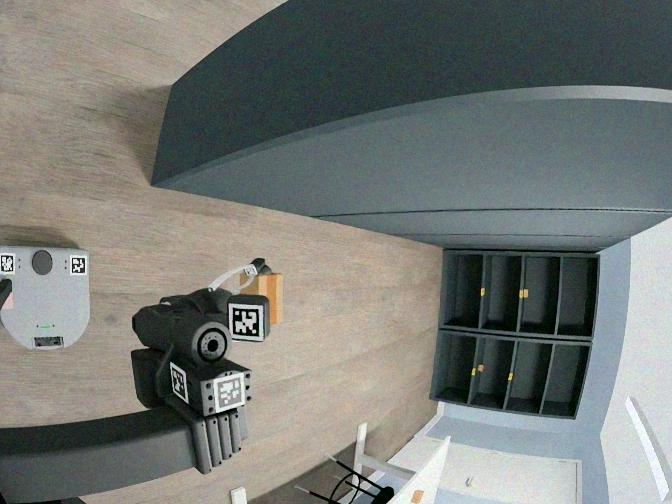

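Request:
move:
  base: {"rotate_rad": -2.087}
  joints: {"lift_m": 0.85}
  cameras: []

Request:
move:
  base: {"translate_m": 0.9}
  cameras: []

Request:
move:
  base: {"translate_m": 0.61}
  joints: {"head_tilt_rad": -0.5}
  cameras: ["nav_camera"]

Request:
move:
  base: {"rotate_rad": 0.49}
  cameras: ["nav_camera","head_camera"]

Scene clock: 761.00 s.
move: done
base_odometry: x=-0.042 y=+2.123 heading=-1.819
turned_by_wheels: -2.087
turned_by_imu: -2.054
base_tilt: forward=-0.1 right=-1.2
lidar_m: 2.56 1.00 0.53 0.64 1.79 0.80 0.61 0.60 0.63 0.90 1.97 1.72
head_depth_mm: 698 740 787 844 906 972 - / 794 851 913 986 1078 1168 - / 925 998 1091 1198 1266 479 - / 1103 1217 1353 1526 1527 321 - / 1362 1540 1782 1938 1646 1331 1162 / 1656 1855 2085 2067 1654 1357 1159 / 1595 1766 1982 2060 1628 1348 1156
base_status: done
joint_positions: lift_m=+0.850 arm_m=+0.001 wrist_yaw_rad=+0.002 wrist_pitch_rad=-0.442 wrist_roll_rad=-0.003 gripper_m=+0.034 head_pan_rad=-1.570 head_tilt_rad=-0.700
joint_status: all done
measured_speeds: all 0
motor_effort: left_wheel=+8.1(12.3) right_wheel=-9.2(13.3) lift_m=+24.7(35.0) arm_m=-11.7(13.7) wrist_yaw_rad=-2.3(4.0) wrist_pitch_rad=+3.5(3.7) wrist_roll_rad=+1.1(1.3) gripper_m=-9.8(10.3) head_pan_rad=-1.7(2.0) head_tilt_rad=-4.5(5.2)
hand_pose: x=-0.0210 y=-0.3669 z=+0.8574 quat_wxyz=(+0.692, +0.156, -0.688, -0.154) (m; base frame)
wrist_depth_mm: - - - - 607 506 406 / - - - - - 534 421 / - - - - - 551 432 / - - - 176 167 566 449 / - - 142 142 147 574 470 / - - 135 140 135 578 481 / - - 982 946 910 121 498
pictures: none
No camera images: "cameras" was empty.

Scene clock: 771.13 s.
move: done
base_odometry: x=-0.263 y=+1.250 heading=-1.819
turned_by_wheels: +0.000
turned_by_imu: +0.000
base_tilt: forward=-0.3 right=-1.2
lidar_m: 1.70 2.27 0.96 0.73 0.72 0.75 1.43 1.39 1.47 1.61 1.12 1.18
head_depth_mm: 1625 1743 1846 1949 1703 1438 - / 1627 1848 2056 2124 1688 1455 - / 1539 1732 1983 2141 1669 479 - / 1448 1639 1859 2054 1670 321 - / 1394 1562 1757 1945 1652 1330 1166 / 1338 1479 1655 1858 1636 1362 1158 / 1269 1407 1554 1032 1632 1323 1162
base_status: done
joint_positions: lift_m=+0.850 arm_m=+0.001 wrist_yaw_rad=+0.002 wrist_pitch_rad=-0.442 wrist_roll_rad=-0.003 gripper_m=+0.034 head_pan_rad=-1.570 head_tilt_rad=-0.700
joint_status: not commanded
measured_speeds: all 0
motor_effort: left_wheel=+3.1(13.7) right_wheel=+6.8(10.2) lift_m=+26.7(27.4) arm_m=-7.7(12.9) wrist_yaw_rad=-3.4(4.2) wrist_pitch_rad=+3.5(3.7) wrist_roll_rad=+1.1(1.4) gripper_m=-9.6(10.3) head_pan_rad=-2.2(2.8) head_tilt_rad=-3.7(5.2)
hand_pose: x=-0.0210 y=-0.3669 z=+0.8574 quat_wxyz=(+0.692, +0.156, -0.688, -0.154) (m; base frame)
wrist_depth_mm: - - - - - - - / - - - - - - - / - - - - - - - / - - - 177 - - - / - - 142 142 146 - - / - - 135 140 135 - - / - - 974 962 965 978 -
pictures: none
No camera images: "cameras" was empty.

Scene clock: 778.37 s.
move: done
base_odometry: x=-0.413 y=+0.659 heading=-1.819
turned_by_wheels: +0.000
turned_by_imu: +0.000
base_tilt: forward=-0.2 right=-1.3
lidar_m: 1.94 2.34 1.32 1.01 1.00 1.04 1.99 1.93 1.75 0.98 0.77 0.70
head_depth_mm: 1418 1569 1742 1962 2064 1639 1319 / 1335 1473 1627 1805 946 1567 1317 / 1265 1381 1526 1646 941 1512 438 / 1203 1301 1436 1330 933 753 295 / 1150 1246 1350 1318 929 741 1233 / 1095 1181 1274 1304 923 713 1305 / 1048 1122 1219 1258 913 708 1257
base_status: done
joint_positions: lift_m=+0.850 arm_m=+0.001 wrist_yaw_rad=+0.002 wrist_pitch_rad=-0.442 wrist_roll_rad=-0.003 gripper_m=+0.034 head_pan_rad=-1.570 head_tilt_rad=-0.500
joint_status: all done
measured_speeds: all 0
motor_effort: left_wheel=+3.2(12.4) right_wheel=+7.5(11.0) lift_m=+28.7(29.3) arm_m=-4.2(8.1) wrist_yaw_rad=-3.3(3.9) wrist_pitch_rad=+3.5(3.7) wrist_roll_rad=+1.1(1.4) gripper_m=-9.9(10.4) head_pan_rad=-2.9(3.4) head_tilt_rad=+4.6(5.5)
hand_pose: x=-0.0210 y=-0.3669 z=+0.8574 quat_wxyz=(+0.692, +0.156, -0.688, -0.154) (m; base frame)
wrist_depth_mm: - - - - - - - / - - - - - - - / - - - - - - - / - - - 168 176 - - / - - 142 142 146 - - / - - 135 139 136 - - / - - 979 985 959 966 -
pictures: nav_camera (sideways)
camera_calibration:
nav_camera: T_world_to_cam=[[0.0174435, -0.455979, 0.88982, -1.11495], [-0.999788, -0.0176523, 0.0105536, 0.0425784], [0.0108951, -0.889815, -0.456191, 0.546915], [0, 0, 0, 1]] pos_world=[0.0560594, -0.0209902, 1.24116]

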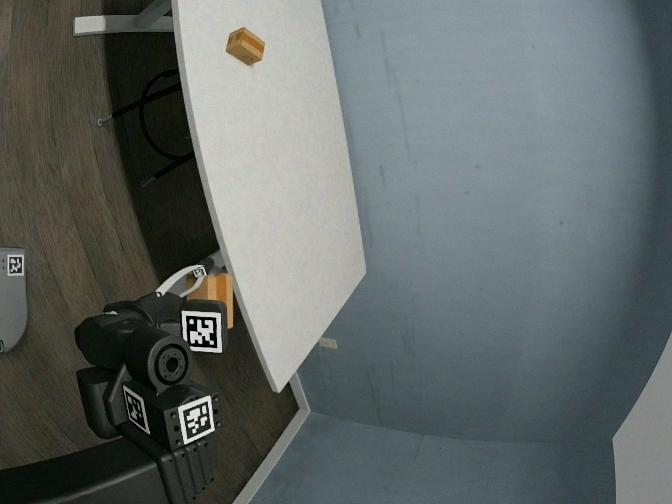

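Scene clock: 780.27 s.
move: done
base_odometry: x=-0.413 y=+0.659 heading=-1.329
turned_by_wheels: +0.490
turned_by_imu: +0.482
base_tilt: forward=-0.2 right=-1.0
lidar_m: 2.34 1.37 1.02 0.98 1.03 2.00 1.93 1.81 0.98 0.77 0.70 1.87
head_depth_mm: 1073 1155 1269 1323 956 732 1256 / 1075 1159 1263 1323 945 730 1307 / 1073 1163 1260 1327 937 722 438 / 1075 1160 1264 1331 932 718 295 / 1076 1157 1269 1314 927 737 1208 / 1080 1160 1272 1299 921 734 1293 / 1079 1164 1267 1291 842 730 1228
base_status: done
joint_positions: lift_m=+0.850 arm_m=+0.001 wrist_yaw_rad=+0.002 wrist_pitch_rad=-0.442 wrist_roll_rad=-0.003 gripper_m=+0.034 head_pan_rad=-1.570 head_tilt_rad=-0.500
joint_status: not commanded
measured_speeds: all 0
motor_effort: left_wheel=-8.9(12.5) right_wheel=+8.6(12.5) lift_m=+29.9(29.9) arm_m=-4.5(4.8) wrist_yaw_rad=-3.0(3.9) wrist_pitch_rad=+3.5(3.7) wrist_roll_rad=+0.9(1.3) gripper_m=-9.5(10.2) head_pan_rad=-2.9(3.7) head_tilt_rad=+3.5(5.0)
hand_pose: x=-0.0210 y=-0.3669 z=+0.8574 quat_wxyz=(+0.692, +0.156, -0.688, -0.154) (m; base frame)
wrist_depth_mm: - - - - - - - / - - - - - - - / - 497 - - - - - / - - - 168 167 - - / - - 142 142 146 - - / - - 136 140 135 903 - / - - 976 952 945 928 -
pictures: head_camera (sideways), nav_camera (sideways)
camera_calibration:
head_camera: T_world_to_cam=[[-0.0466693, 0.432116, -0.900609, 1.18768], [0.997508, -0.0276004, -0.0649334, 0.0780445], [-0.052916, -0.901395, -0.429751, 0.51521], [0, 0, 0, 1]] pos_world=[0.00484102, -0.0466534, 1.29612]
nav_camera: T_world_to_cam=[[0.0174438, -0.4559, 0.88986, -1.115], [-0.999788, -0.0176513, 0.0105554, 0.0425761], [0.010895, -0.889856, -0.456111, 0.546816], [0, 0, 0, 1]] pos_world=[0.0560594, -0.0209905, 1.24116]

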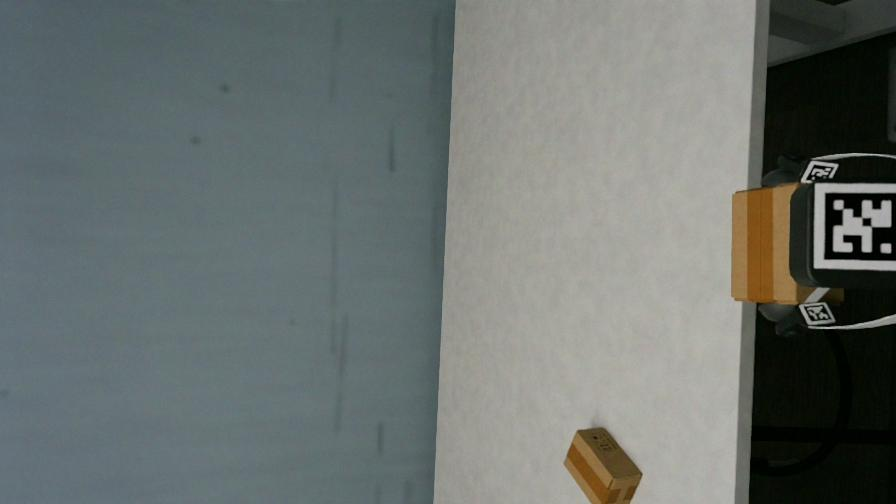

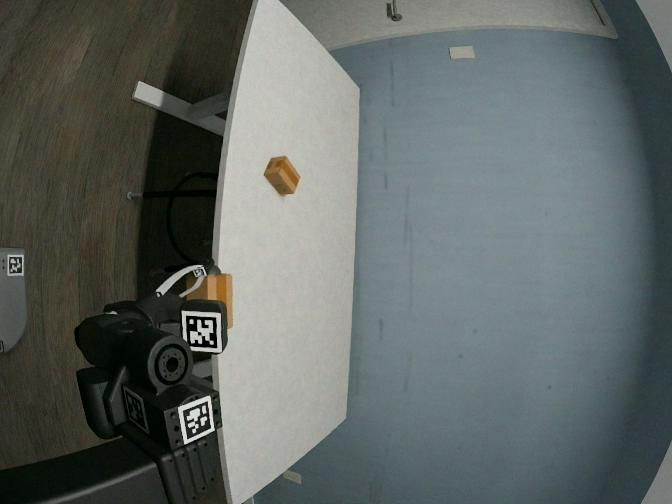

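Request:
move:
  joints: {"arm_m": 0.34}
  cameras: []

Request:
move:
  joints: {"lift_m": 0.76}
  cameras: []

Request:
move:
  joints: {"lift_m": 0.73}
  contact_limits: {"lift_m": {"down": 12}}
  speeds: {"lift_m": 0.03}
  cameras: ["wrist_camera"]

Scene clock: 791.17 s.
move: done
base_odometry: x=-0.413 y=+0.659 heading=-1.329
turned_by_wheels: +0.000
turned_by_imu: +0.000
base_tilt: forward=-0.4 right=-1.1
lidar_m: 2.33 1.37 1.01 0.98 1.02 2.00 1.93 1.81 0.98 0.78 0.70 1.86
head_depth_mm: 1069 1160 1257 1329 959 302 - / 1073 1158 1259 1324 399 334 1321 / 1071 1157 1260 1339 489 724 1312 / 1072 1165 1266 1333 512 740 1264 / 1077 1161 1269 1316 926 736 1268 / 1083 1166 1268 1294 916 733 1297 / 1078 1162 1270 1289 838 730 1223
base_status: not commanded
joint_positions: lift_m=+0.850 arm_m=+0.340 wrist_yaw_rad=+0.002 wrist_pitch_rad=-0.442 wrist_roll_rad=-0.003 gripper_m=+0.034 head_pan_rad=-1.570 head_tilt_rad=-0.500
joint_status: all done
measured_speeds: all 0
motor_effort: left_wheel=-8.5(9.1) right_wheel=+8.1(9.4) lift_m=+30.8(31.6) arm_m=+13.1(15.0) wrist_yaw_rad=-2.7(4.0) wrist_pitch_rad=+3.6(3.7) wrist_roll_rad=+1.0(1.3) gripper_m=-9.5(10.3) head_pan_rad=-2.9(3.8) head_tilt_rad=+3.0(4.0)
hand_pose: x=-0.0210 y=-0.7063 z=+0.8574 quat_wxyz=(+0.691, +0.156, -0.688, -0.154) (m; base frame)
wrist_depth_mm: - - - - - - - / - - - - - - - / - - - - - - - / - - - 168 167 - - / - - 142 141 147 - - / - - 136 140 135 - - / - - - 153 149 - -
pictures: none
No camera images: "cameras" was empty.

Scene clock: 792.83 s.
move: done
base_odometry: x=-0.413 y=+0.659 heading=-1.329
turned_by_wheels: +0.000
turned_by_imu: +0.000
base_tilt: forward=-0.3 right=-1.2
lidar_m: 2.34 1.37 1.02 0.98 1.02 2.00 1.93 1.81 0.98 0.78 0.70 1.86
head_depth_mm: 1071 1160 1256 1323 958 734 1200 / 1074 1153 1258 1327 950 409 347 / 1077 1163 1261 1327 544 679 1316 / 1078 1160 1269 1328 638 680 1274 / 1078 1168 1272 1321 926 739 1267 / 1075 1160 1268 1309 918 733 1286 / 1083 1163 1267 1289 838 730 1220
base_status: not commanded
joint_positions: lift_m=+0.760 arm_m=+0.340 wrist_yaw_rad=+0.002 wrist_pitch_rad=-0.442 wrist_roll_rad=-0.003 gripper_m=+0.034 head_pan_rad=-1.570 head_tilt_rad=-0.500
joint_status: all done
measured_speeds: all 0
motor_effort: left_wheel=-8.7(8.9) right_wheel=+7.8(9.3) lift_m=+24.4(28.7) arm_m=+10.3(13.0) wrist_yaw_rad=-2.7(3.6) wrist_pitch_rad=+3.7(3.8) wrist_roll_rad=+0.9(1.3) gripper_m=-9.8(10.0) head_pan_rad=-2.2(3.3) head_tilt_rad=+2.8(3.7)
hand_pose: x=-0.0210 y=-0.7063 z=+0.7673 quat_wxyz=(+0.691, +0.156, -0.688, -0.154) (m; base frame)
wrist_depth_mm: - - - - - - - / - - - - - - - / - - - - - - - / - - - 169 167 - - / - - 142 142 147 - - / - - 135 140 135 - - / - - - 154 149 - -
pictures: none
No camera images: "cameras" was empty.

Scene clock: 794.27 s.
move: done
base_odometry: x=-0.413 y=+0.659 heading=-1.329
turned_by_wheels: +0.000
turned_by_imu: +0.000
base_tilt: forward=-0.3 right=-1.3
lidar_m: 2.34 1.37 1.02 0.98 1.02 1.99 1.94 1.81 0.98 0.78 0.70 1.86
head_depth_mm: 1076 1159 1262 1326 956 731 1229 / 1073 1158 1260 1325 945 468 368 / 1072 1162 1265 1325 941 551 1308 / 1075 1159 1273 1328 817 668 1274 / 1072 1161 1266 1322 926 738 1266 / 1080 1164 1261 1296 920 734 1290 / 1079 1168 1271 1282 840 729 1229
base_status: not commanded
joint_positions: lift_m=+0.730 arm_m=+0.340 wrist_yaw_rad=+0.002 wrist_pitch_rad=-0.398 wrist_roll_rad=-0.003 gripper_m=+0.034 head_pan_rad=-1.570 head_tilt_rad=-0.500
joint_status: all done
measured_speeds: all 0
motor_effort: left_wheel=-8.7(9.0) right_wheel=+7.7(9.2) lift_m=+18.3(26.8) arm_m=+8.1(10.3) wrist_yaw_rad=-3.4(3.8) wrist_pitch_rad=-4.4(5.0) wrist_roll_rad=+1.0(1.4) gripper_m=-10.1(10.1) head_pan_rad=-2.2(3.0) head_tilt_rad=+2.1(3.7)
contact_limits: lift_m down 12 (down: maximum 72; up: maximum 65)
hand_pose: x=-0.0210 y=-0.7119 z=+0.7472 quat_wxyz=(+0.695, +0.141, -0.691, -0.139) (m; base frame)
wrist_depth_mm: - - - - - - - / - - - - - - - / - - - - - - - / - - 164 164 163 - - / - - 141 140 145 - - / - - 135 140 136 - - / - - - 155 - - -
pictures: wrist_camera
camera_calibration:
wrist_camera: T_world_to_cam=[[-0.998929, -0.040871, -0.021673, -0.0271874], [-0.00518632, 0.564471, -0.825437, 1.05105], [0.0459702, -0.824441, -0.564078, 0.00170519], [0, 0, 0, 1]] pos_world=[-0.0217856, -0.592993, 0.867949]

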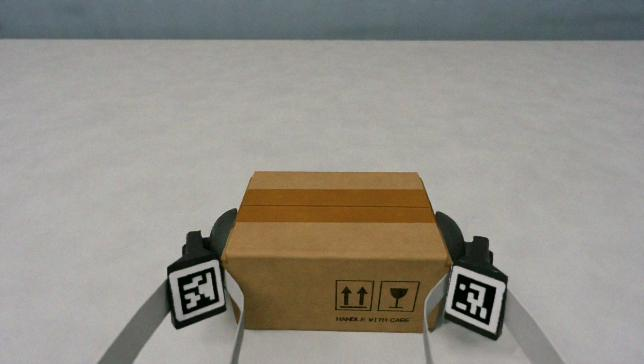

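Request:
move:
  joints: {"lift_m": 0.735}
  cameras: []

Request:
move:
  joints: {"gripper_m": 0.179}
  cameras: ["wrist_camera"]

Request:
move:
  joints: {"lift_m": 0.85}
  pace: "max"
  cameras: []

Request:
move:
  joints: {"arm_m": 0.05}
  pace: "max"
  cameras: ["head_camera"]

Scene clock: 802.13 s.
move: done
base_odometry: x=-0.413 y=+0.659 heading=-1.329
turned_by_wheels: +0.000
turned_by_imu: +0.000
base_tilt: forward=-0.2 right=-1.3
lidar_m: 2.33 1.37 1.01 0.98 1.02 1.99 1.93 1.81 0.98 0.78 0.71 1.86
head_depth_mm: 1077 1156 1258 1323 962 732 1227 / 1071 1159 1261 1329 948 452 362 / 1073 1166 1265 1325 565 538 1306 / 1071 1162 1271 1335 816 673 1274 / 1077 1160 1259 1319 924 739 1265 / 1081 1164 1262 1303 915 736 1298 / 1076 1166 1272 1285 840 730 1226
base_status: not commanded
joint_positions: lift_m=+0.735 arm_m=+0.340 wrist_yaw_rad=+0.002 wrist_pitch_rad=-0.416 wrist_roll_rad=-0.003 gripper_m=+0.034 head_pan_rad=-1.570 head_tilt_rad=-0.500
joint_status: all done
measured_speeds: all 0
motor_effort: left_wheel=-8.4(8.6) right_wheel=+8.6(9.0) lift_m=+30.0(31.5) arm_m=+3.2(4.2) wrist_yaw_rad=-2.3(3.2) wrist_pitch_rad=-1.2(4.5) wrist_roll_rad=+1.1(1.3) gripper_m=-10.0(10.0) head_pan_rad=-1.9(2.7) head_tilt_rad=+2.0(2.8)
hand_pose: x=-0.0210 y=-0.7096 z=+0.7482 quat_wxyz=(+0.693, +0.147, -0.690, -0.145) (m; base frame)
wrist_depth_mm: - - - - - - - / - - - - - - - / - - - - - - - / - - 163 170 169 - - / - - 141 140 145 - - / - - 135 141 136 - - / - - 129 157 - - -
pictures: none
No camera images: "cameras" was empty.

Scene clock: 804.13 s.
move: done
base_odometry: x=-0.413 y=+0.659 heading=-1.329
turned_by_wheels: +0.000
turned_by_imu: +0.000
base_tilt: forward=-0.4 right=-1.2
lidar_m: 2.34 1.37 1.01 0.98 1.03 2.00 1.93 1.82 0.98 0.78 0.70 1.86
head_depth_mm: 1071 1157 1258 1327 955 732 1225 / 1073 1160 1262 1330 950 452 363 / 1073 1163 1261 1327 565 539 1302 / 1077 1161 1274 1327 813 673 1278 / 1070 1164 1269 1319 928 738 1264 / 1079 1162 1268 1297 919 732 1292 / 1078 1165 1270 1288 843 730 1233
base_status: not commanded
joint_positions: lift_m=+0.735 arm_m=+0.340 wrist_yaw_rad=+0.002 wrist_pitch_rad=-0.432 wrist_roll_rad=-0.003 gripper_m=+0.179 head_pan_rad=-1.570 head_tilt_rad=-0.500
joint_status: all done
measured_speeds: all 0
motor_effort: left_wheel=-8.2(8.9) right_wheel=+8.0(8.8) lift_m=+23.7(29.5) arm_m=-0.1(3.4) wrist_yaw_rad=-3.4(3.8) wrist_pitch_rad=+1.7(1.9) wrist_roll_rad=+1.3(1.3) gripper_m=+0.4(84.2) head_pan_rad=-2.1(2.5) head_tilt_rad=+2.6(3.0)
hand_pose: x=-0.0210 y=-0.7076 z=+0.7446 quat_wxyz=(+0.692, +0.153, -0.689, -0.151) (m; base frame)
wrist_depth_mm: - - - - - - - / - - - - - - - / - - - - - - - / - - - 163 156 - - / - 143 133 136 140 - - / - 126 143 142 140 - - / - - - - - - 105
pictures: wrist_camera
camera_calibration:
wrist_camera: T_world_to_cam=[[-0.998934, -0.0400308, -0.0229842, -0.0255143], [-0.00518648, 0.592108, -0.805842, 1.05141], [0.0458677, -0.804863, -0.591685, 0.0381848], [0, 0, 0, 1]] pos_world=[-0.0217855, -0.592835, 0.869275]

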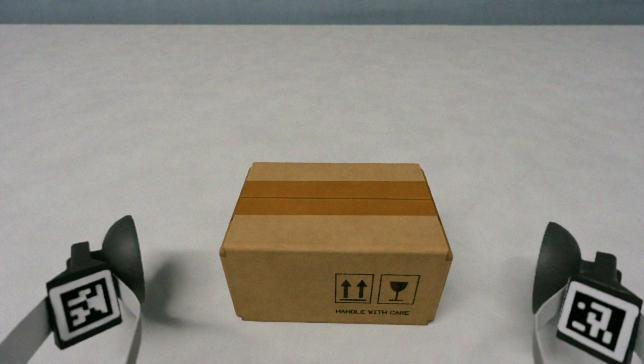

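Scene clock: 805.70 s.
move: done
base_odometry: x=-0.413 y=+0.659 heading=-1.329
turned_by_wheels: +0.000
turned_by_imu: +0.000
base_tilt: forward=-0.2 right=-1.2
lidar_m: 2.34 1.37 1.01 0.98 1.02 1.99 1.93 1.82 0.98 0.78 0.70 1.86
head_depth_mm: 1072 1165 1259 1328 955 302 - / 1070 1157 1261 1334 400 334 1315 / 1077 1164 1263 1331 490 723 1305 / 1080 1165 1264 1338 511 740 1272 / 1066 1166 1267 1320 886 735 1265 / 1075 1166 1269 1302 915 735 1291 / 1079 1166 1266 1285 840 732 1230
base_status: not commanded
joint_positions: lift_m=+0.850 arm_m=+0.340 wrist_yaw_rad=+0.002 wrist_pitch_rad=-0.433 wrist_roll_rad=-0.003 gripper_m=+0.179 head_pan_rad=-1.570 head_tilt_rad=-0.500
joint_status: all done
measured_speeds: all 0
motor_effort: left_wheel=-8.5(8.7) right_wheel=+7.2(9.0) lift_m=+28.2(34.3) arm_m=-2.6(2.6) wrist_yaw_rad=-2.5(3.7) wrist_pitch_rad=+2.0(2.1) wrist_roll_rad=+1.1(1.3) gripper_m=+0.4(1.1) head_pan_rad=-1.5(2.4) head_tilt_rad=+2.1(2.6)
hand_pose: x=-0.0210 y=-0.7074 z=+0.8593 quat_wxyz=(+0.692, +0.153, -0.689, -0.151) (m; base frame)
wrist_depth_mm: - - - - - - - / - - - - - - - / - - - - - - - / - - - - - - - / - 142 - - - - - / - 126 - - - - - / - - - 221 221 - 105
pictures: none
No camera images: "cameras" was empty.

Scene clock: 807.70 s.
move: done
base_odometry: x=-0.413 y=+0.659 heading=-1.329
turned_by_wheels: +0.000
turned_by_imu: +0.000
base_tilt: forward=-0.2 right=-1.1
lidar_m: 2.34 1.37 1.02 0.98 1.03 2.00 1.94 1.81 0.98 0.78 0.70 1.86
head_depth_mm: 1065 1161 1258 1325 952 732 - / 1072 1156 1261 1329 948 729 - / 1075 1161 1266 1331 939 723 - / 1078 1159 1254 1329 936 719 336 / 1077 1164 1265 1316 925 739 1235 / 1077 1166 1270 1304 918 734 1298 / 1077 1164 1275 1289 841 732 1227
base_status: not commanded
joint_positions: lift_m=+0.850 arm_m=+0.050 wrist_yaw_rad=+0.002 wrist_pitch_rad=-0.433 wrist_roll_rad=-0.003 gripper_m=+0.179 head_pan_rad=-1.570 head_tilt_rad=-0.500
joint_status: all done
measured_speeds: all 0
motor_effort: left_wheel=-8.4(8.8) right_wheel=+8.1(8.9) lift_m=+26.0(28.6) arm_m=-12.7(14.2) wrist_yaw_rad=-2.2(3.6) wrist_pitch_rad=+1.9(2.1) wrist_roll_rad=+0.9(1.4) gripper_m=+0.6(1.2) head_pan_rad=-1.3(2.4) head_tilt_rad=+1.6(2.1)
hand_pose: x=-0.0210 y=-0.4174 z=+0.8592 quat_wxyz=(+0.692, +0.153, -0.689, -0.151) (m; base frame)
wrist_depth_mm: - - - - - - - / - - - - - - - / - 457 - 445 - - - / - - - - - - - / - 142 - - - - - / - 140 - - - - - / 943 - - - - 975 105
pictures: head_camera (sideways)
camera_calibration:
head_camera: T_world_to_cam=[[-0.0465384, 0.432123, -0.900613, 1.18768], [0.997503, -0.0278389, -0.0649025, 0.0779936], [-0.053118, -0.901385, -0.429748, 0.515207], [0, 0, 0, 1]] pos_world=[0.00484085, -0.0466536, 1.29612]

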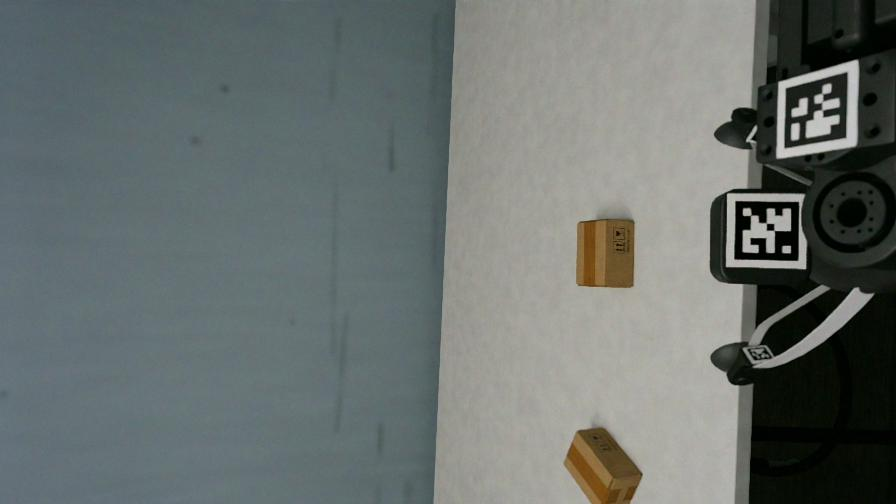

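Both on desk.

Request:
finished_scene:
  scene: 2

The scene is finished: the task was done.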